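## Task

Take the loose end of the black network patch cord and push it into the port below the blue label, latch clip on top, until it clicks in; the cord must have stopped moving shortly after you are done.

## Robot and tools

Robot: two UR7e-type six-joint arms, left_arm and right_arm, each ending in a two-finger parallel gripper with a 50 mm maximum opening. The fingers point along the gripper's +z axis and close along its x axis. end_effector_position is the midpoint between the pads; fingertips extend 17.5 mm past it. A camera block juts about 10 cm toward the gripper's -y side and rotates with it. Each arm has a wrist camera.

Frames: the scene frame has its origin at table height, midway between the nominal bases, +z up, +x out over the table, left_arm on the +y side. Bases as calibrated: left_arm near (+0.053, +0.380, +0.026) m, right_arm near (-0.016, -0.455, +0.026) m, both almost unrotated. Hand positions, velocities, targets and wrist-camera poses are reported in each arm's own base frame; fixed cameras and the table use the scene frame. Printed hand poses can be off by a few cm, more at long reach.

The 18-number row (used by execute_actions and move): first left_arm dx, dy, dz, rx, ry, rz, then left gripper position, force_limit, speed; then the same nine for right_arm. All numbers lie in [-1, 1]. The six pose numbers are an offset, not a pose: they count from that arm's Hand target as it stood when the action or move began, along that arm's base axes, and rotation is about the Hand target's position. Scale: 1.0 equals 0.6 m for dx, dy, dz and 180 degrees for the rotation vector (rx, ry, rz together). Sending six zeros re-requests the current Hand target. Gripper numbers are absolute settings: position +1 fully open, about -0.65 pads touching, -1 to grip (close until blocked); force_limit -1/0/+1 gives roughly 20/102/185 N per pad (actual grip up to ~15 N more); speed -1/0/+1 gives 20/85/150 mm/s. To leave a gripper unchanged, resend its last three numbers exactly, since 0 is itself a command. New force or speed only applies after a position change of at least 0.01.

execute_actions(actions, cameras): actions is a list of actions; each action is a table of up to 15 rows, one per 1/30 s step; a short table repeats its last row. Every row in an action is measured from the same start pose. An empty list returns images and the scene number and task.

move(target, speed, blend, stop_force, zero, blocking, cameras): target is one 18-number row or a list of up to 15 rows, all offsets from the same Hand targets. speed is top path speed in m/s (0.002 to 3.6, default 0.25; turning up to twice that in rad/s), one value or one per target. blend in m rounds corners in a list. stop_force in N (3 to 120, same for both arms) ends an arm's path when its wrist sensor feels that much push against its travel; the arm then backs off slightly but keeps some press. Don't rely on it while the gripper rotates, and leave it out when pulling away from contact. zero (default true) re-zeroes before the move; blocking=false returns early and cannot be combined with stop_force. Paths are straight, ignore obstacles, last 0.5 to 10 s, and the gripper trails its path more when fast. Avoid paths passing close to an arm's own base.

wait(seconds 0 to 10), stop() to brake a running move, zoom_image(camera, region [x0,y0,x1,y1] pixels, at most 504 per side) on the newest image, zero_wrist_force(arm), read_manual (licence text only), finished_scene(scene) ends the scene for good.

Cameras: cam_head_left, cam_head_right, cam_high, cam_low, cam_left_wrist, cam_right_wrist, each 896x504, with calibration given in the prompt.

Results: each arm's end_effector_position (m), end_effector_quat_wxyz, velocities, Joint positions, joint torques (total drive output, noisy, not pure contact), Wrist force and torque in the gripper's own axes (plus a peak line), Hand target (the commanded pose after clipping, from which next offsets count), Tool commands, and gripper object_status: 0 moving, 1 blocked while opening, 2 blocked while closing (a grip), 3 at the requested position or pads met (usually nothing held). Opening in mm is about (250 - position_measured) x 0.202. A move adds a move: line with its ending: done (within 3 mm and 2 degrees), off_target, moving, held, fault, and limits such as paced or held. A gripper may settle short of Hand target; any next command, even zeros, asks for it again, or send the missing distance.

Cautions: orientation commands are clipped to 32 degrees from the measured one per step. Arms are stiff; aiming even slightly past firm contact can trigger a fault stop (10 s) from contact torque (wrist joints about 15 N m) or roughly 150 N force. Approach slowly with stop_force when inserting. Never let the arms press on or grip each other. Avoid hitting fixed or heavy objects, dropping or releasing moving parts, knocking things off the table, or leaving a cord swinging. Long stretched-out holds heat motors; a MOTOR HOT line warns before an over-temperature stop. Thinking time lets the scene run on.

Each tool is called as a command line: name --argument value for each argument, lists and objects as JSON in quotes; but a table of rows of numbers goes row by row, as --pt "numbers of a row", without its own name.

## Session

execute_actions --actions '[]'

Scene clock: 0.00 s.
left_arm: end_effector_position=(+0.2733, -0.1831, +0.1117) position_measured=3 object_status=3 end_effector_quat_wxyz=(+0.014, +0.880, +0.202, -0.431) | right_arm: end_effector_position=(+0.6582, +0.1592, +0.2108) position_measured=3 object_status=3 end_effector_quat_wxyz=(+0.021, +0.908, -0.419, +0.014)
Joint positions: left_arm=[-0.552 -1.377 2.036 -1.524 -2.169 0.794] | right_arm=[3.596 -2.01 -1.326 -1.391 1.523 2.89]
Joint velocities: within noise
Joint torques (N m): no reading
Wrist force (N): no reading
Wrist torque (N m): no reading
Wrist force, peak (N): no reading
Hand target: left_arm +0.2733, -0.1831, +0.1117; +0.014, +0.880, +0.202, -0.431 | right_arm +0.6582, +0.1592, +0.2108; +0.021, +0.908, -0.419, +0.014
Tool commands: left_gripper/position=+1.0 left_gripper/force_limit=+1.0 left_gripper/speed=+1.0 right_gripper/position=+1.0 right_gripper/force_limit=+1.0 right_gripper/speed=+1.0

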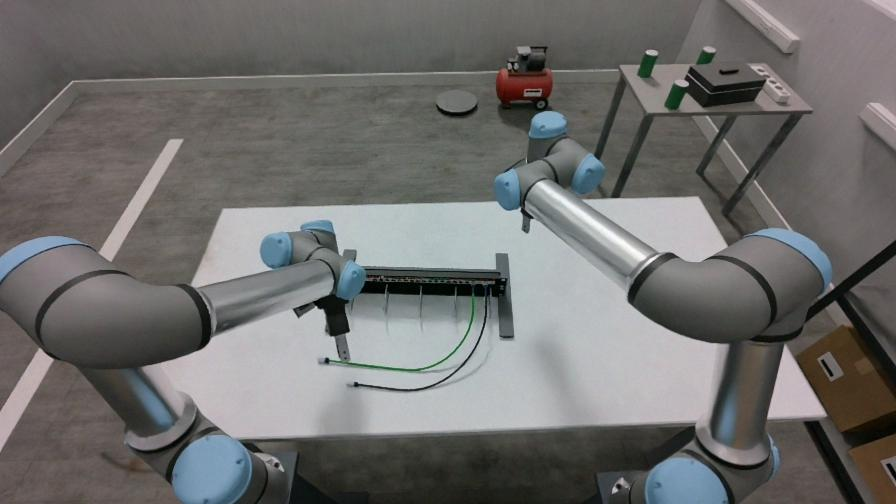

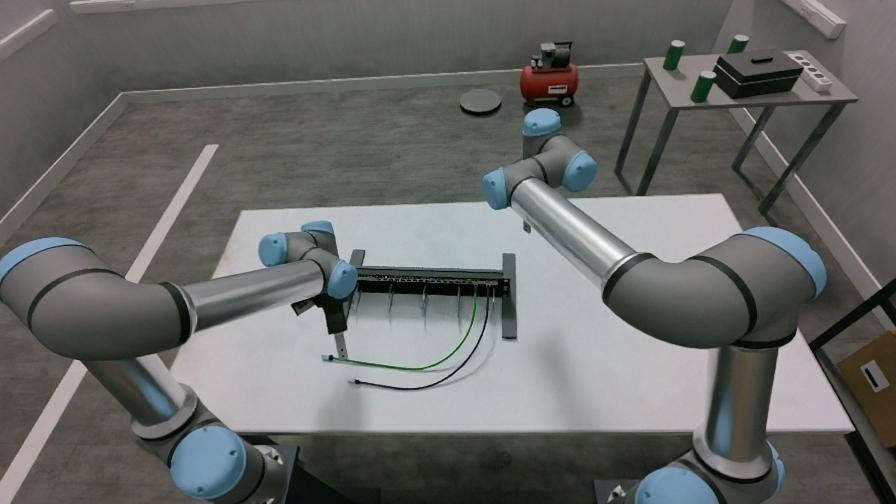

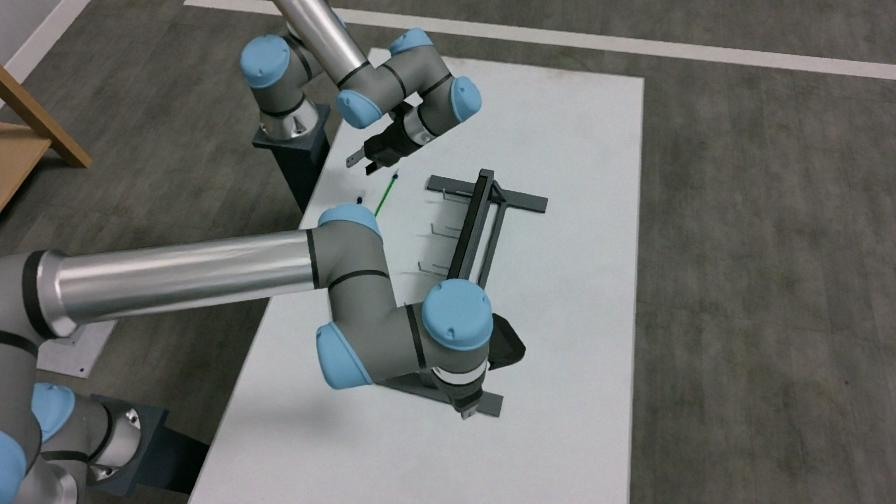

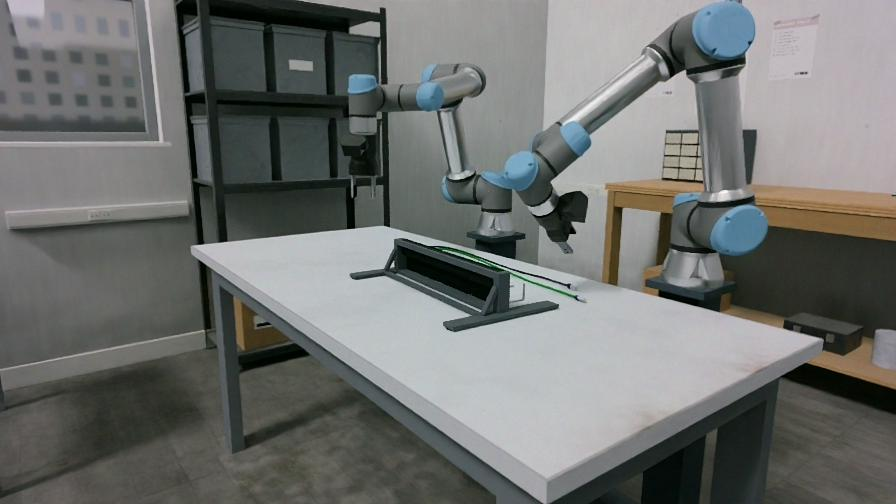

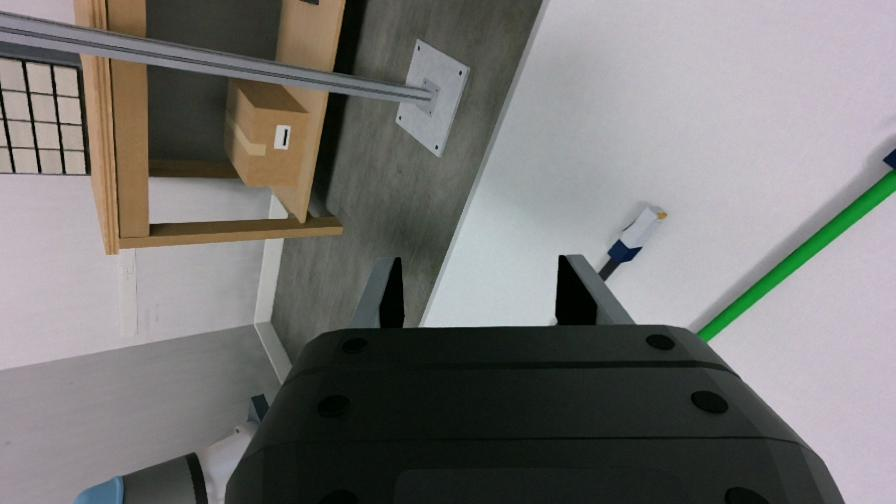

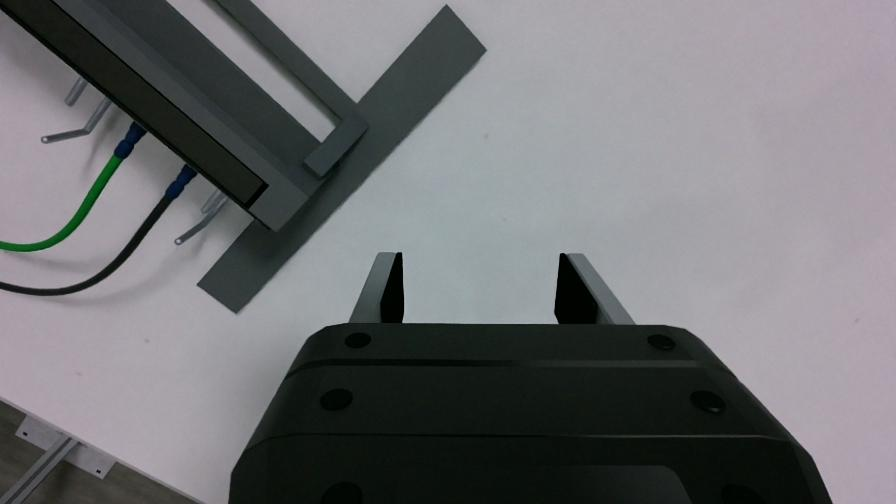

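zoom_image --camera "cam_head_left" --region '[300, 240, 540, 400]'

zoom_image --camera "cam_head_right" --region '[340, 250, 540, 330]'

zoom_image --camera "cam_left_wrist" --region '[560, 150, 760, 300]'

zoom_image --camera "cam_high" --region '[330, 150, 560, 300]'

Scaled by 2.100 from the camera's 896x504 image, which has a finer 1280x720 frame.

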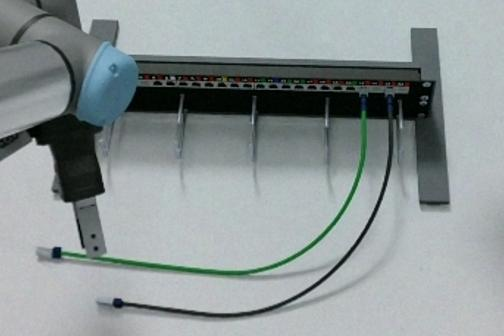

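Scaled by 2.520 from the camera's 896x504 image, which has a finer 1280x720 frame.

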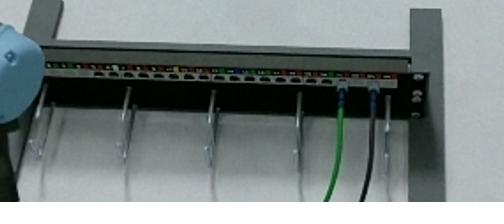

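Scaled by 2.520 from the camera's 896x504 image, which has a finer 1280x720 frame.

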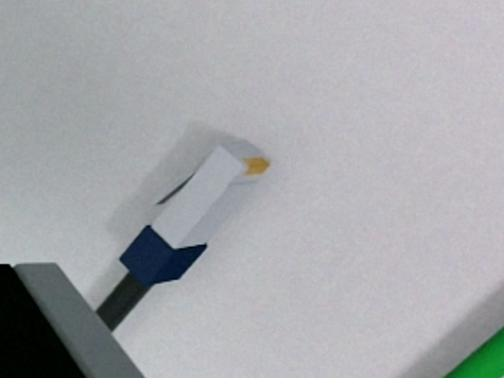

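Scaled by 2.191 from the camera's 896x504 image, which has a finer 1280x720 frame.

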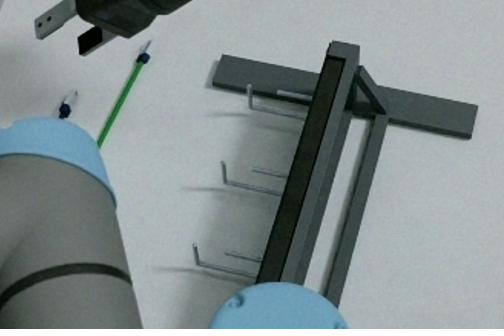

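move --target '[-0.05,0.01,0.1,0.383,0.012,0.782,1,1,1,0,0,0,0,0,0,1,1,1]' --cameras '["cam_left_wrist","cam_head_left"]'

Scene clock: 33.17 s.
left_arm: end_effector_position=(+0.2433, -0.1771, +0.1717) position_measured=3 object_status=3 end_effector_quat_wxyz=(+0.000, +0.000, +1.000, +0.000) | right_arm: end_effector_position=(+0.6582, +0.1592, +0.2108) position_measured=3 object_status=3 end_effector_quat_wxyz=(+0.021, +0.908, -0.419, +0.014)
Joint positions: left_arm=[-1.088 -2.083 2.347 -1.833 -1.571 -2.659] | right_arm=[3.596 -2.01 -1.326 -1.391 1.523 2.89]
Joint torques (N m): left_arm=[-11.38 9.91 -31.47 -0.33 1.91 -2.61] | right_arm=[-0.12 48.79 27.31 3.27 0.07 0.06]
Wrist force (N): left_arm=[1.9 0.5 -1.6] | right_arm=[0.1 -0.2 -0.1]
Wrist torque (N m): left_arm=[0.15 -0.42 0.04] | right_arm=[-0.02 -0.01 -0.01]
Wrist force, peak (N): left_arm=[3.1 -1.5 -1.9] | right_arm=[0.0 -0.7 0.0]
Hand target: left_arm +0.2433, -0.1771, +0.1717; +0.000, +0.000, +1.000, +0.000 | right_arm +0.6582, +0.1592, +0.2108; +0.021, +0.908, -0.419, +0.014
Off the commanded pose: left_arm 0.000 m, 0 deg | right_arm 0.000 m, 0 deg.
move: done
camera_calibration:
cam_left_wrist: T_world_to_cam=[[-0.999842, 0.0177912, -0.0000975744, 0.253956], [0.0166255, 0.936255, 0.350927, 0.114951], [0.00633477, 0.350869, -0.936403, 0.350256], [0, 0, 0, 1]] pos_world=[0.249786, -0.235036, 0.287666]
Images, in order (width x height): cam_head_left 896x504, cam_left_wrist 896x504.

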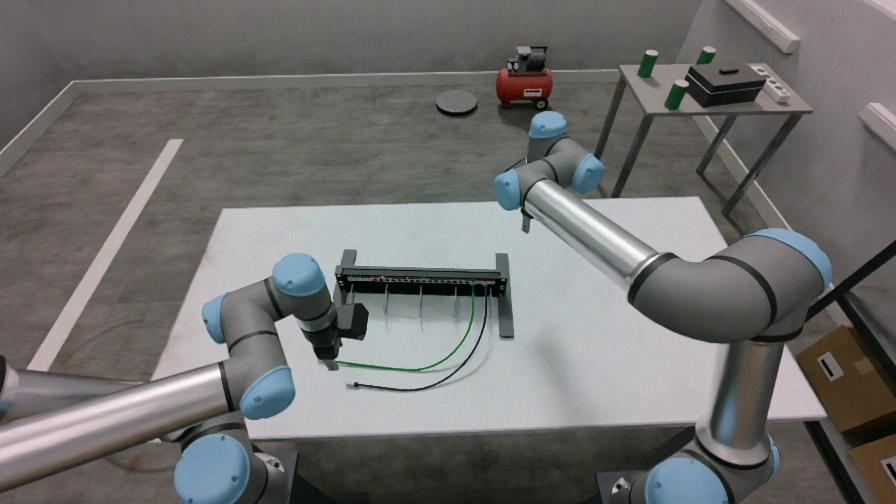

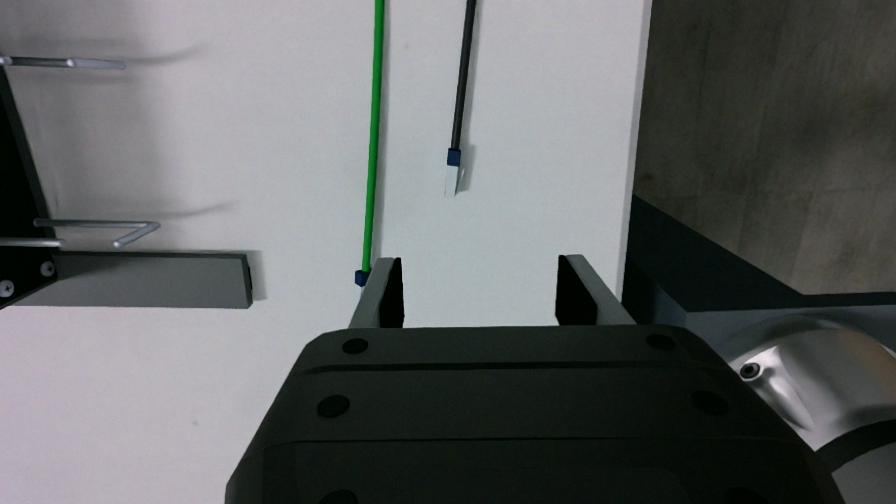

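zoom_image --camera "cam_left_wrist" --region '[410, 120, 500, 220]'

zoom_image --camera "cam_head_left" --region '[330, 260, 520, 320]'

Scaled by 5.040 from the camera's 896x504 image, which has a finer 1280x720 frame.

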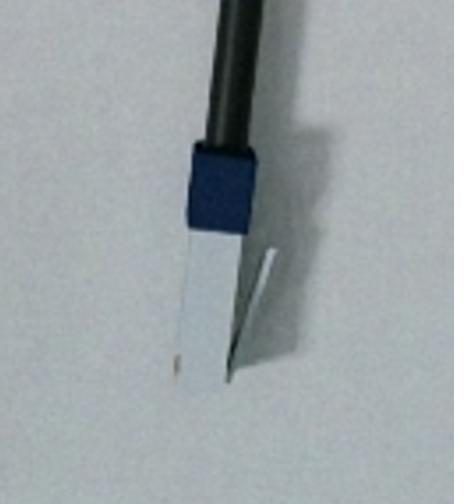

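Scaled by 2.653 from the camera's 896x504 image, which has a finer 1280x720 frame.

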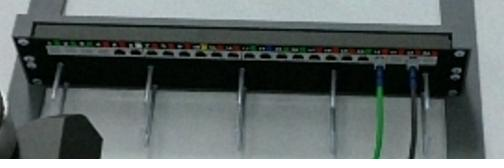

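move --target '[0.14,-0.28,0.0,0.152,-0.152,-0.483,1,1,1,0,0,0,0,0,0,1,1,1]' --cameras '["cam_left_wrist","cam_low"]'

zoom_image --camera "cam_left_wrist" --region '[200, 0, 700, 260]'

zoom_image --camera "cam_low" --region '[340, 220, 600, 340]'

Scene clock: 71.87 s.
left_arm: end_effector_position=(+0.3273, -0.3451, +0.1717) position_measured=3 object_status=3 end_effector_quat_wxyz=(+0.212, +0.674, +0.675, +0.213) | right_arm: end_effector_position=(+0.6582, +0.1592, +0.2108) position_measured=3 object_status=3 end_effector_quat_wxyz=(+0.021, +0.908, -0.419, +0.014)
Joint positions: left_arm=[-1.443 -1.73 2.286 -2.215 -0.966 -1.416] | right_arm=[3.596 -2.01 -1.326 -1.391 1.523 2.89]
Joint torques (N m): left_arm=[13.22 -2.75 -14.29 -5.43 3.86 2.85] | right_arm=[-0.21 48.86 26.97 3.18 0.16 -0.14]
Wrist force (N): left_arm=[2.3 0.6 -0.8] | right_arm=[0.0 -0.2 0.0]
Wrist torque (N m): left_arm=[0.19 -0.42 -0.22] | right_arm=[-0.03 0.01 0.00]
Wrist force, peak (N): left_arm=[2.1 0.7 -2.0] | right_arm=[-0.2 -0.4 -0.3]
Hand target: left_arm +0.3273, -0.3451, +0.1717; +0.212, +0.674, +0.675, +0.213 | right_arm +0.6582, +0.1592, +0.2108; +0.021, +0.908, -0.419, +0.014
Off the commanded pose: left_arm 0.000 m, 0 deg | right_arm 0.000 m, 0 deg.
move: done
camera_calibration:
cam_left_wrist: T_world_to_cam=[[0.0140504, 0.999853, 0.00978654, 0.346347], [0.566446, -0.0160247, 0.823943, -0.318977], [0.823979, -0.00603319, -0.566588, -0.0455917], [0, 0, 0, 1]] pos_world=[0.213384, -0.351682, 0.233598]
Images, in order (width x height): cam_low 896x504, cam_left_wrist 896x504.

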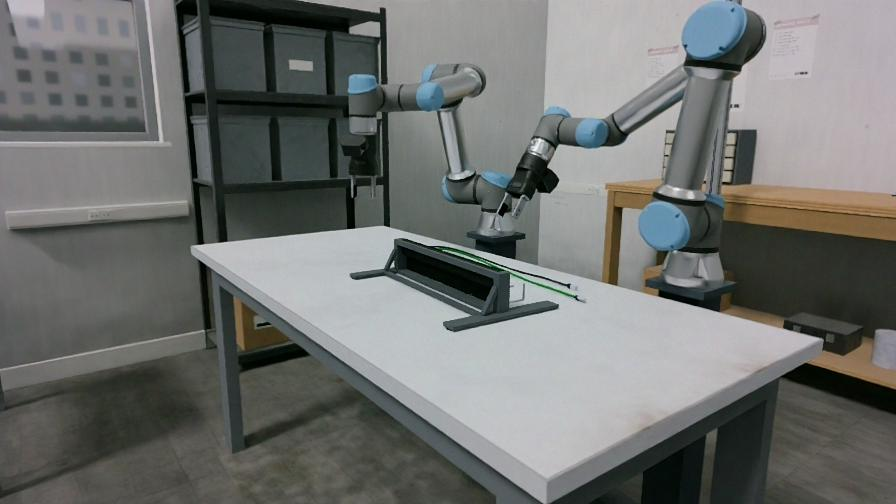

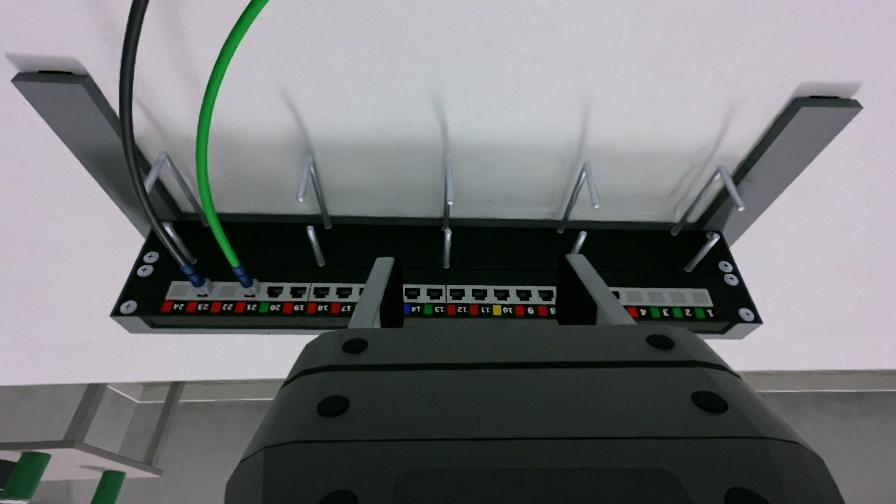

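Scaled by 1.008 from the camera's 896x504 image, which has a finer 1280x720 frame.

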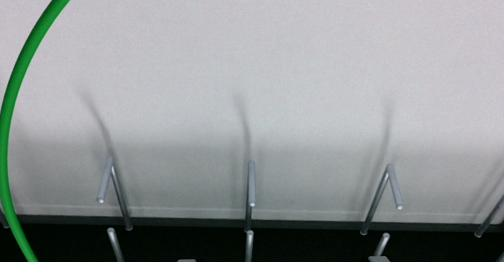

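Scaled by 1.938 from the camera's 896x504 image, which has a finer 1280x720 frame.

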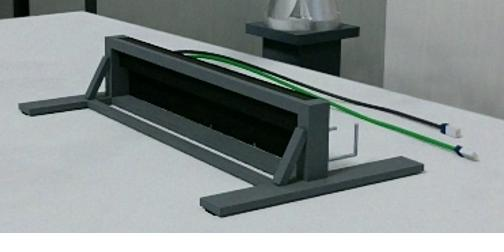

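zoom_image --camera "cam_left_wrist" --region '[390, 270, 580, 330]'

zoom_image --camera "cam_left_wrist" --region '[110, 260, 370, 340]'

zoom_image --camera "cam_left_wrist" --region '[600, 260, 770, 340]'

Scaled by 2.653 from the camera's 896x504 image, which has a finer 1280x720 frame.

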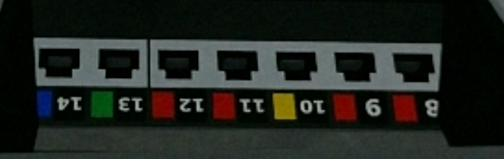

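Scaled by 1.938 from the camera's 896x504 image, which has a finer 1280x720 frame.

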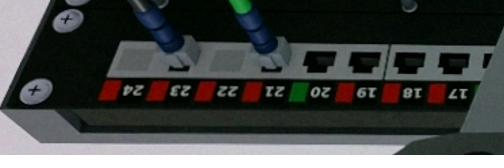

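Scaled by 2.965 from the camera's 896x504 image, which has a finer 1280x720 frame.

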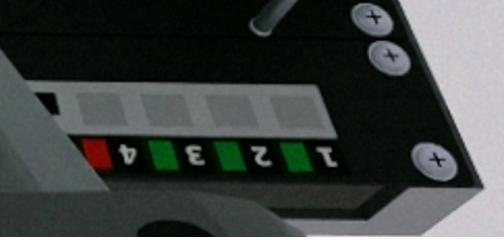

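move --target '[-0.06,-0.05,-0.12,0,0,0,1,1,1,0,0,0,0,0,0,1,1,1]' --cameras '["cam_left_wrist","cam_head_left"]'

zoom_image --camera "cam_left_wrist" --region '[390, 270, 580, 330]'

Scene clock: 87.13 s.
left_arm: end_effector_position=(+0.2913, -0.3751, +0.0998) position_measured=3 object_status=3 end_effector_quat_wxyz=(+0.212, +0.674, +0.675, +0.213) | right_arm: end_effector_position=(+0.6582, +0.1592, +0.2108) position_measured=3 object_status=3 end_effector_quat_wxyz=(+0.021, +0.908, -0.419, +0.014)
Joint positions: left_arm=[-1.546 -1.568 2.352 -2.373 -0.96 -1.541] | right_arm=[3.596 -2.01 -1.326 -1.391 1.523 2.89]
Joint torques (N m): left_arm=[-12.71 -7.11 -11.57 -5.43 4.01 -2.54] | right_arm=[-0.14 48.87 27.14 3.05 0.06 -0.17]
Wrist force (N): left_arm=[2.3 0.4 -1.0] | right_arm=[0.0 -0.2 0.2]
Wrist torque (N m): left_arm=[0.16 -0.45 -0.13] | right_arm=[-0.04 0.00 0.00]
Wrist force, peak (N): left_arm=[2.8 2.1 -1.2] | right_arm=[0.2 -0.4 0.3]
Hand target: left_arm +0.2913, -0.3751, +0.0997; +0.212, +0.674, +0.675, +0.213 | right_arm +0.6582, +0.1592, +0.2108; +0.021, +0.908, -0.419, +0.014
Off the commanded pose: left_arm 0.000 m, 0 deg | right_arm 0.000 m, 0 deg.
move: done
camera_calibration:
cam_left_wrist: T_world_to_cam=[[0.0142473, 0.99985, 0.00989565, 0.377399], [0.566441, -0.0162262, 0.823942, -0.239899], [0.823979, -0.00613369, -0.566587, -0.0568853], [0, 0, 0, 1]] pos_world=[0.177384, -0.381583, 0.161698]
Images, in order (width x height): cam_head_left 896x504, cam_left_wrist 896x504.

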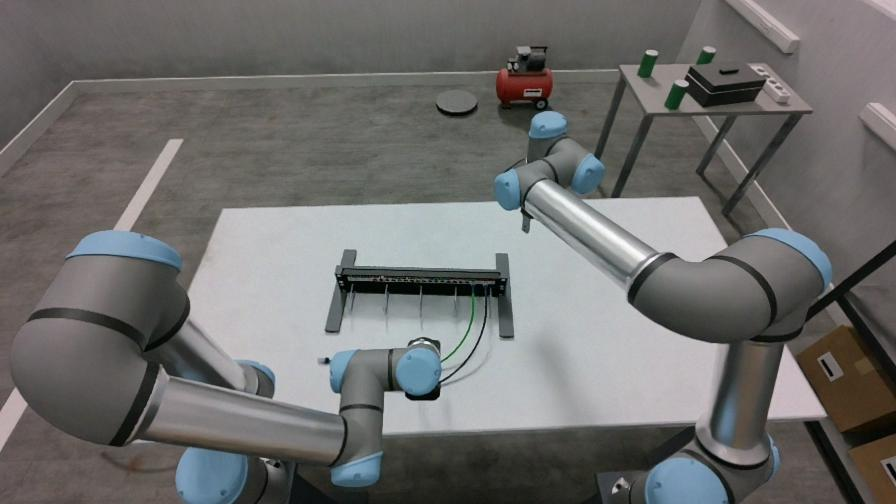

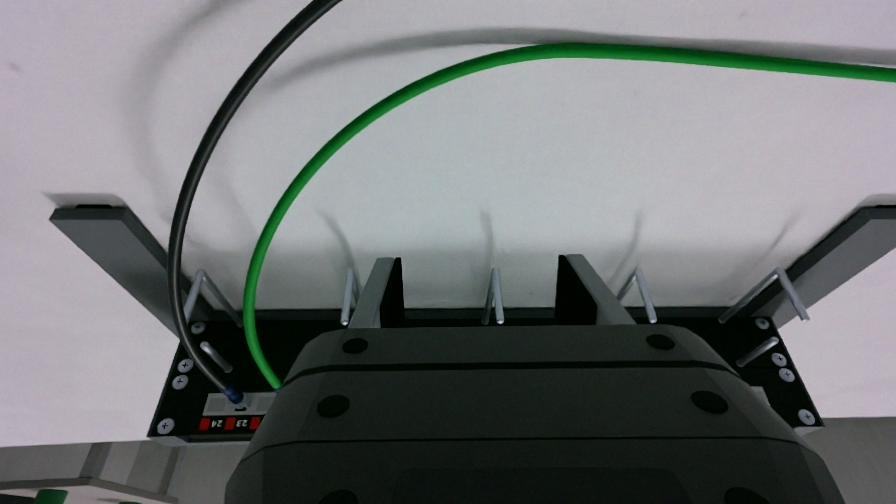

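Scaled by 2.653 from the camera's 896x504 image, which has a finer 1280x720 frame.

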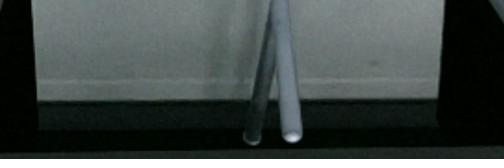

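move --target '[0.265,0.675,0.334,0,0.194,0,1,1,1,0,0,0,0,0,0,1,1,1]' --speed 0.4

move --target '[0,0,0,0,0,0,1,1,1,-0.573,0.792,-0.145,0.2215,-0.087,0.268,1,1,1]' --cameras '["cam_right_wrist","cam_head_left"]'

Scene clock: 140.17 s.
left_arm: end_effector_position=(+0.4503, +0.0298, +0.3001) position_measured=3 object_status=3 end_effector_quat_wxyz=(+0.000, +0.707, +0.707, +0.001) | right_arm: end_effector_position=(+0.6582, +0.1592, +0.2108) position_measured=3 object_status=3 end_effector_quat_wxyz=(+0.021, +0.908, -0.419, +0.014)
Joint positions: left_arm=[-0.234 -1.713 1.775 -1.634 -1.57 -0.234] | right_arm=[3.596 -2.01 -1.326 -1.391 1.523 2.89]
Joint torques (N m): left_arm=[12.91 -7.28 -31.91 -0.18 -2.17 2.61] | right_arm=[-0.72 49.06 27.74 3.04 0.34 -0.22]
Wrist force (N): left_arm=[1.8 0.4 -1.5] | right_arm=[0.1 -0.2 -0.2]
Wrist torque (N m): left_arm=[0.13 -0.41 -0.04] | right_arm=[-0.03 -0.01 0.00]
Wrist force, peak (N): left_arm=[4.5 1.3 -2.7] | right_arm=[-0.3 -0.6 0.1]
Hand target: left_arm +0.4503, +0.0299, +0.3001; +0.000, +0.707, +0.707, +0.000 | right_arm +0.6582, +0.1592, +0.2108; +0.021, +0.908, -0.419, +0.014
Off the commanded pose: left_arm 0.000 m, 0 deg | right_arm 0.000 m, 0 deg.
move: done

Scene clock: 143.27 s.
left_arm: end_effector_position=(+0.4503, +0.0299, +0.3001) position_measured=3 object_status=3 end_effector_quat_wxyz=(+0.000, +0.707, +0.707, +0.000) | right_arm: end_effector_position=(+0.3145, +0.6342, +0.1239) position_measured=3 object_status=3 end_effector_quat_wxyz=(-0.341, +0.940, +0.001, -0.001)
Joint positions: left_arm=[-0.234 -1.713 1.775 -1.633 -1.57 -0.234] | right_arm=[4.359 -2.046 -1.889 -0.113 1.797 2.865]
Joint torques (N m): left_arm=[12.22 -7.33 -32.16 -0.23 -2.3 2.57] | right_arm=[6.45 34.95 28.57 8.05 2.75 -0.4]
Wrist force (N): left_arm=[1.8 0.4 -1.7] | right_arm=[-0.3 0.8 -0.3]
Wrist torque (N m): left_arm=[0.13 -0.42 -0.03] | right_arm=[-0.13 -0.04 -0.08]
Wrist force, peak (N): left_arm=[2.0 0.4 -2.0] | right_arm=[1.6 0.1 -0.1]
Hand target: left_arm +0.4503, +0.0299, +0.3001; +0.000, +0.707, +0.707, +0.000 | right_arm +0.3144, +0.6344, +0.1238; -0.341, +0.940, +0.001, -0.001
Off the commanded pose: left_arm 0.000 m, 0 deg | right_arm 0.000 m, 0 deg.
move: done
camera_calibration:
cam_right_wrist: T_world_to_cam=[[0.999846, 0.0104805, -0.0140768, -0.308607], [0.00519471, -0.942898, -0.33304, 0.652639], [-0.0167634, 0.332915, -0.942808, 0.0411326], [0, 0, 0, 1]] pos_world=[0.305859, 0.604913, 0.251791]
Images, in order (width x height): cam_head_left 896x504, cam_right_wrist 896x504.

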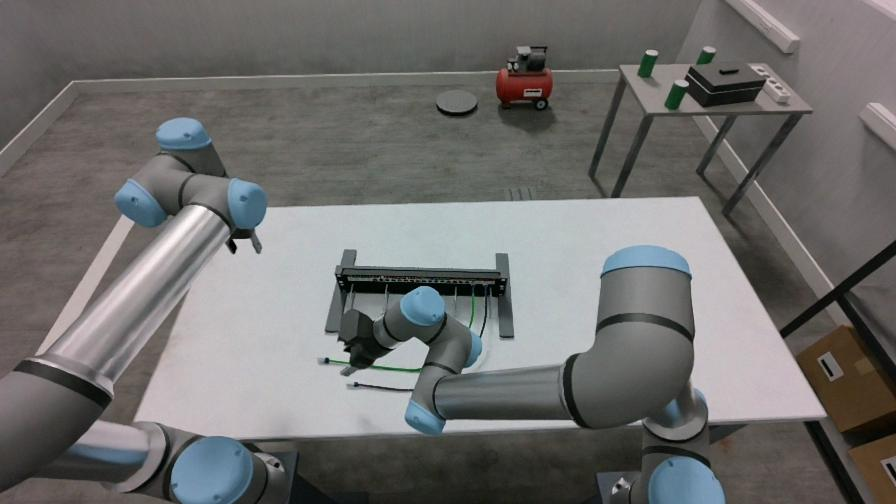

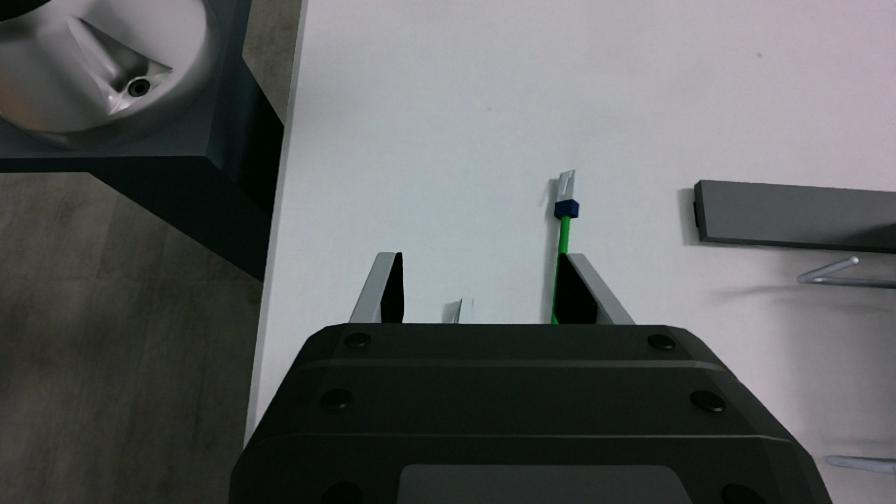

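move --target '[0,0,0,0,0,0,1,1,1,-0.01,-0.09,-0.06,0,0,0,1,1,1]' --cameras '["cam_right_wrist"]'

zoom_image --camera "cam_right_wrist" --region '[390, 120, 580, 320]'

Scene clock: 149.23 s.
left_arm: end_effector_position=(+0.4503, +0.0299, +0.3001) position_measured=3 object_status=3 end_effector_quat_wxyz=(+0.000, +0.707, +0.707, +0.000) | right_arm: end_effector_position=(+0.3084, +0.5805, +0.0879) position_measured=3 object_status=3 end_effector_quat_wxyz=(-0.341, +0.940, +0.001, -0.001)
Joint positions: left_arm=[-0.234 -1.713 1.775 -1.633 -1.57 -0.234] | right_arm=[4.333 -2.034 -2.05 0.032 1.813 2.843]
Joint torques (N m): left_arm=[12.17 -8.17 -31.37 -0.34 -2.21 2.63] | right_arm=[-7.34 50.05 10.61 8.06 2.91 -1.22]
Wrist force (N): left_arm=[1.9 0.4 -1.9] | right_arm=[-0.4 1.0 -0.4]
Wrist torque (N m): left_arm=[0.14 -0.42 -0.04] | right_arm=[-0.10 -0.01 -0.08]
Wrist force, peak (N): left_arm=[2.4 0.7 -1.9] | right_arm=[-0.4 2.3 -0.4]
Hand target: left_arm +0.4503, +0.0299, +0.3001; +0.000, +0.707, +0.707, +0.000 | right_arm +0.3084, +0.5804, +0.0878; -0.341, +0.940, +0.001, -0.001
Off the commanded pose: left_arm 0.000 m, 0 deg | right_arm 0.000 m, 0 deg.
move: done
camera_calibration:
cam_right_wrist: T_world_to_cam=[[0.999844, 0.0107674, -0.0139765, -0.302631], [0.00549489, -0.942822, -0.33325, 0.589868], [-0.0167656, 0.333122, -0.942735, 0.0248708], [0, 0, 0, 1]] pos_world=[0.299759, 0.551114, 0.215791]
Images, in order (width x height): cam_right_wrist 896x504.

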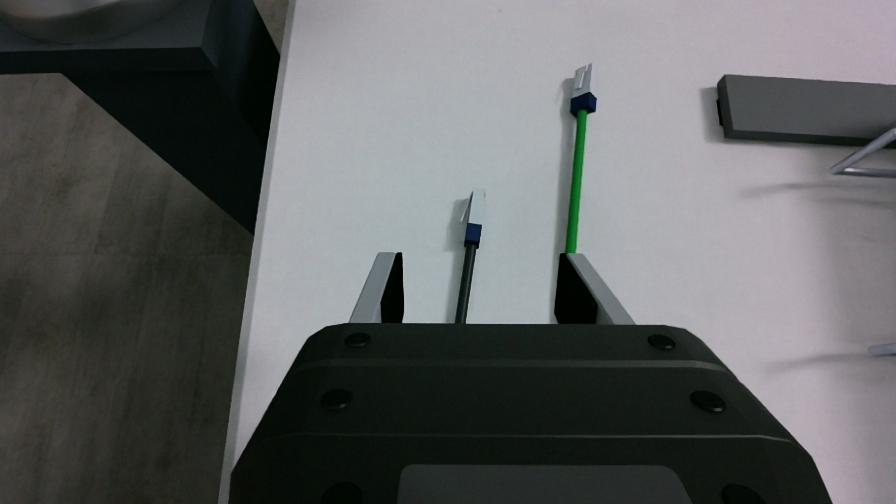

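Scaled by 2.520 from the camera's 896x504 image, which has a finer 1280x720 frame.

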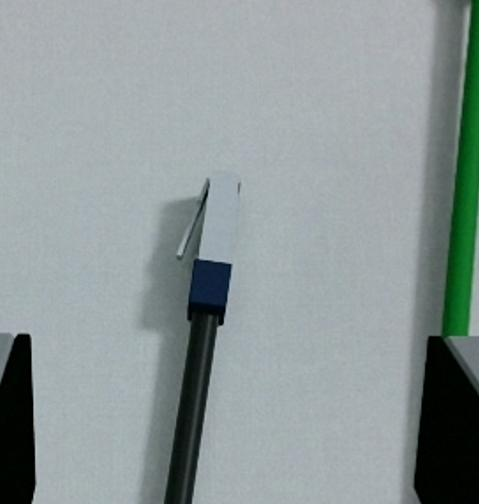

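move --target '[0,0,0,0,0,0,1,1,1,-0.0053,0.0738,-0.088,-0.1387,0.0091,-0.041,1,1,1]' --cameras '["cam_right_wrist"]'

move --target '[0,0,0,0,0,0,1,1,1,0,0,-0.08,0,0,0,1,1,1]' --speed 0.015 --stop_force 5 --cameras '["cam_right_wrist","cam_high"]'

Scene clock: 175.60 s.
left_arm: end_effector_position=(+0.4503, +0.0299, +0.3001) position_measured=3 object_status=3 end_effector_quat_wxyz=(+0.000, +0.707, +0.707, +0.000) | right_arm: end_effector_position=(+0.3052, +0.6246, +0.0351) position_measured=3 object_status=3 end_effector_quat_wxyz=(-0.130, +0.989, -0.064, +0.008)
Joint positions: left_arm=[-0.234 -1.713 1.775 -1.633 -1.57 -0.234] | right_arm=[4.436 -2.139 -1.73 -0.586 1.61 3]
Joint torques (N m): left_arm=[11.84 -7.55 -32.61 -0.3 -2.3 2.53] | right_arm=[6.48 39.13 29.25 0.48 -2.09 1.5]
Wrist force (N): left_arm=[2.1 0.5 -2.0] | right_arm=[0.1 0.2 -0.3]
Wrist torque (N m): left_arm=[0.15 -0.45 -0.04] | right_arm=[-0.07 -0.04 -0.09]
Wrist force, peak (N): left_arm=[2.1 0.6 -2.0] | right_arm=[-0.3 1.5 -1.2]
Hand target: left_arm +0.4503, +0.0299, +0.3001; +0.000, +0.707, +0.707, +0.000 | right_arm +0.3052, +0.6247, +0.0350; -0.130, +0.989, -0.064, +0.008
Off the commanded pose: left_arm 0.000 m, 0 deg | right_arm 0.000 m, 0 deg.
move: done
camera_calibration:
cam_right_wrist: T_world_to_cam=[[0.991792, -0.126687, -0.0172681, -0.212212], [-0.124471, -0.987552, 0.0961645, 0.666554], [-0.029236, -0.0932258, -0.995216, 0.232193], [0, 0, 0, 1]] pos_world=[0.300226, 0.653019, 0.163319]
Images, in order (width x height): cam_right_wrist 896x504.

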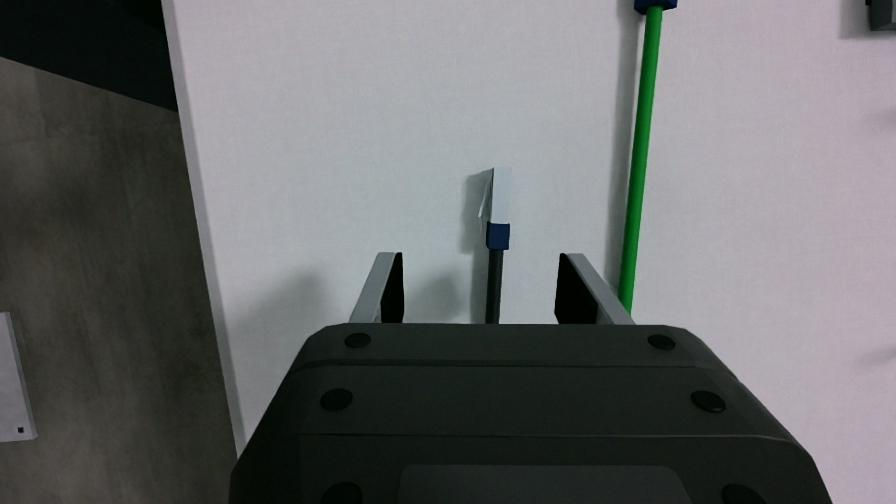

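Scene clock: 179.53 s.
left_arm: end_effector_position=(+0.4503, +0.0299, +0.3001) position_measured=3 object_status=3 end_effector_quat_wxyz=(+0.000, +0.707, +0.707, +0.000) | right_arm: end_effector_position=(+0.3052, +0.6247, -0.0035) position_measured=3 object_status=3 end_effector_quat_wxyz=(-0.130, +0.989, -0.064, +0.008)
Joint positions: left_arm=[-0.234 -1.713 1.775 -1.633 -1.57 -0.234] | right_arm=[4.436 -2.203 -1.748 -0.504 1.61 3]
Joint torques (N m): left_arm=[11.53 -8.11 -33.36 -0.29 -2.31 2.61] | right_arm=[5.72 58.07 25.11 0.3 0.7 0.9]
Wrist force (N): left_arm=[1.7 0.4 -1.4] | right_arm=[0.0 -1.1 -2.2]
Wrist torque (N m): left_arm=[0.14 -0.40 -0.04] | right_arm=[-0.11 0.06 -0.13]
Wrist force, peak (N): left_arm=[2.3 0.7 -1.8] | right_arm=[-1.6 0.8 -22.2]
Hand target: left_arm +0.4503, +0.0299, +0.3001; +0.000, +0.707, +0.707, +0.000 | right_arm +0.3052, +0.6247, -0.0035; -0.130, +0.989, -0.064, +0.008 (not the last commanded pose)
Off the commanded pose: left_arm 0.000 m, 0 deg | right_arm 0.009 m, 0 deg.
move: contact (right_arm)
camera_calibration:
cam_right_wrist: T_world_to_cam=[[0.991793, -0.126689, -0.0172308, -0.212881], [-0.124467, -0.987523, 0.0964694, 0.670198], [-0.0292374, -0.093533, -0.995187, 0.194075], [0, 0, 0, 1]] pos_world=[0.300226, 0.653018, 0.124819]
Images, in order (width x height): cam_high 896x504, cam_right_wrist 896x504.

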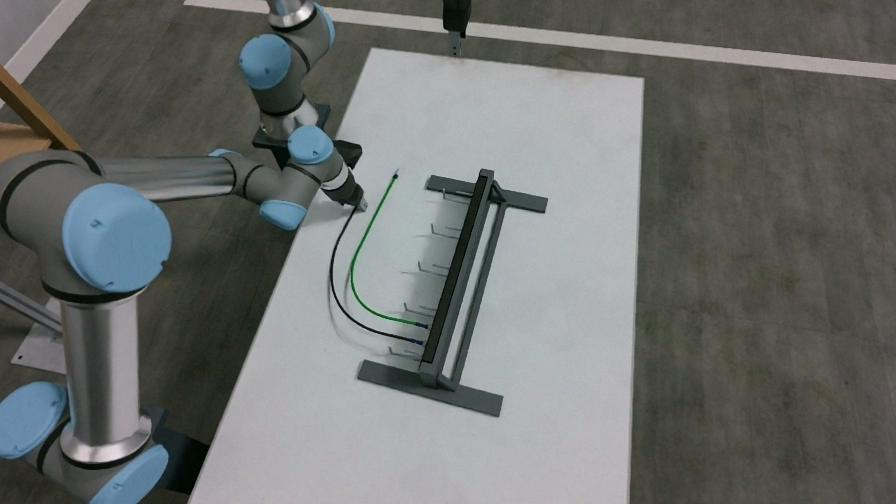

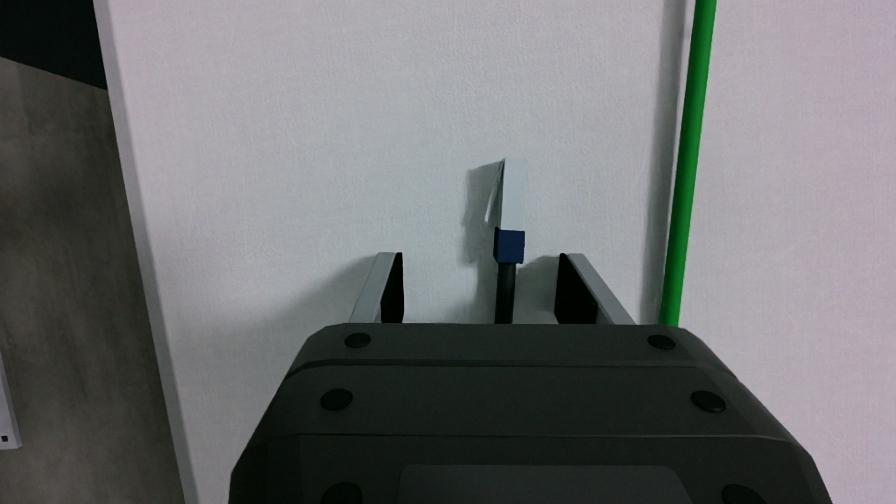

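move --target '[0,0,0,0,0,0,1,1,1,0.0132,-0.0017,0.0025,0,0,0,1,1,1]' --speed 0.05

move --target '[0,0,0,0,0,0,1,1,1,0,0,0,0,0,0,-1,-0.8,-0.7]' --cameras '["cam_right_wrist"]'

zoom_image --camera "cam_right_wrist" --region '[390, 120, 580, 340]'

Scene clock: 185.30 s.
left_arm: end_effector_position=(+0.4503, +0.0299, +0.3001) position_measured=3 object_status=3 end_effector_quat_wxyz=(+0.000, +0.707, +0.707, +0.000) | right_arm: end_effector_position=(+0.3129, +0.6237, -0.0021) position_measured=3 object_status=3 end_effector_quat_wxyz=(-0.130, +0.989, -0.064, +0.008)
Joint positions: left_arm=[-0.234 -1.713 1.775 -1.633 -1.57 -0.234] | right_arm=[4.424 -2.205 -1.738 -0.512 1.613 2.988]
Joint torques (N m): left_arm=[11.72 -7.26 -31.81 -0.26 -2.27 2.54] | right_arm=[-7.66 41.39 27.8 0.48 1.67 -0.44]
Wrist force (N): left_arm=[2.0 0.4 -1.6] | right_arm=[-0.1 0.3 -0.3]
Wrist torque (N m): left_arm=[0.13 -0.43 -0.03] | right_arm=[-0.06 -0.01 -0.09]
Wrist force, peak (N): left_arm=[2.4 0.5 -1.7] | right_arm=[-0.2 -1.0 -2.2]
Hand target: left_arm +0.4503, +0.0299, +0.3001; +0.000, +0.707, +0.707, +0.000 | right_arm +0.3132, +0.6236, -0.0020; -0.130, +0.989, -0.064, +0.008
Off the commanded pose: left_arm 0.000 m, 0 deg | right_arm 0.000 m, 0 deg.
move: done

Scene clock: 186.67 s.
left_arm: end_effector_position=(+0.4503, +0.0299, +0.3001) position_measured=3 object_status=3 end_effector_quat_wxyz=(+0.000, +0.707, +0.707, +0.000) | right_arm: end_effector_position=(+0.3132, +0.6236, -0.0020) position_measured=225 object_status=2 end_effector_quat_wxyz=(-0.130, +0.989, -0.064, +0.008)
Joint positions: left_arm=[-0.234 -1.713 1.775 -1.633 -1.57 -0.234] | right_arm=[4.423 -2.205 -1.738 -0.512 1.613 2.987]
Joint torques (N m): left_arm=[12.8 -7.93 -32.04 -0.36 -2.43 2.47] | right_arm=[-7.5 40.58 28.41 0.5 1.82 -0.46]
Wrist force (N): left_arm=[2.1 0.3 -1.7] | right_arm=[-0.1 0.0 0.0]
Wrist torque (N m): left_arm=[0.12 -0.45 -0.04] | right_arm=[-0.09 -0.01 -0.09]
Wrist force, peak (N): left_arm=[2.1 0.3 -1.9] | right_arm=[0.1 0.4 -0.3]
Hand target: left_arm +0.4503, +0.0299, +0.3001; +0.000, +0.707, +0.707, +0.000 | right_arm +0.3132, +0.6236, -0.0020; -0.130, +0.989, -0.064, +0.008
Off the commanded pose: left_arm 0.000 m, 0 deg | right_arm 0.000 m, 0 deg.
move: done
camera_calibration:
cam_right_wrist: T_world_to_cam=[[0.991793, -0.126689, -0.0172308, -0.220817], [-0.124467, -0.987523, 0.0964694, 0.670049], [-0.0292374, -0.093533, -0.995187, 0.195706], [0, 0, 0, 1]] pos_world=[0.308126, 0.652018, 0.126319]
Images, in order (width x height): cam_right_wrist 896x504.

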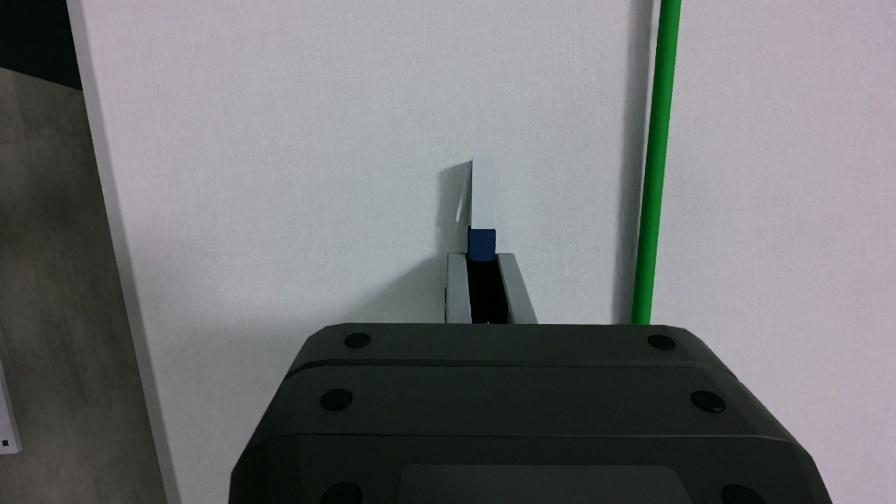

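Scaled by 2.291 from the camera's 896x504 image, which has a finer 1280x720 frame.

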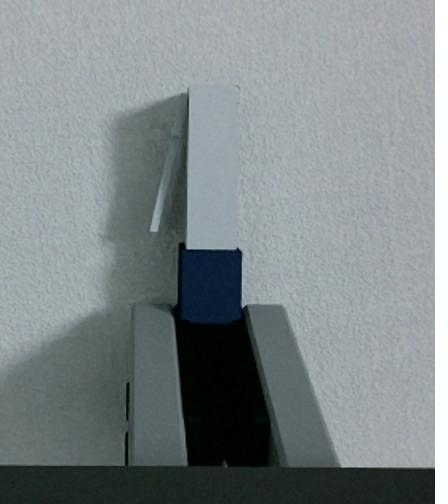

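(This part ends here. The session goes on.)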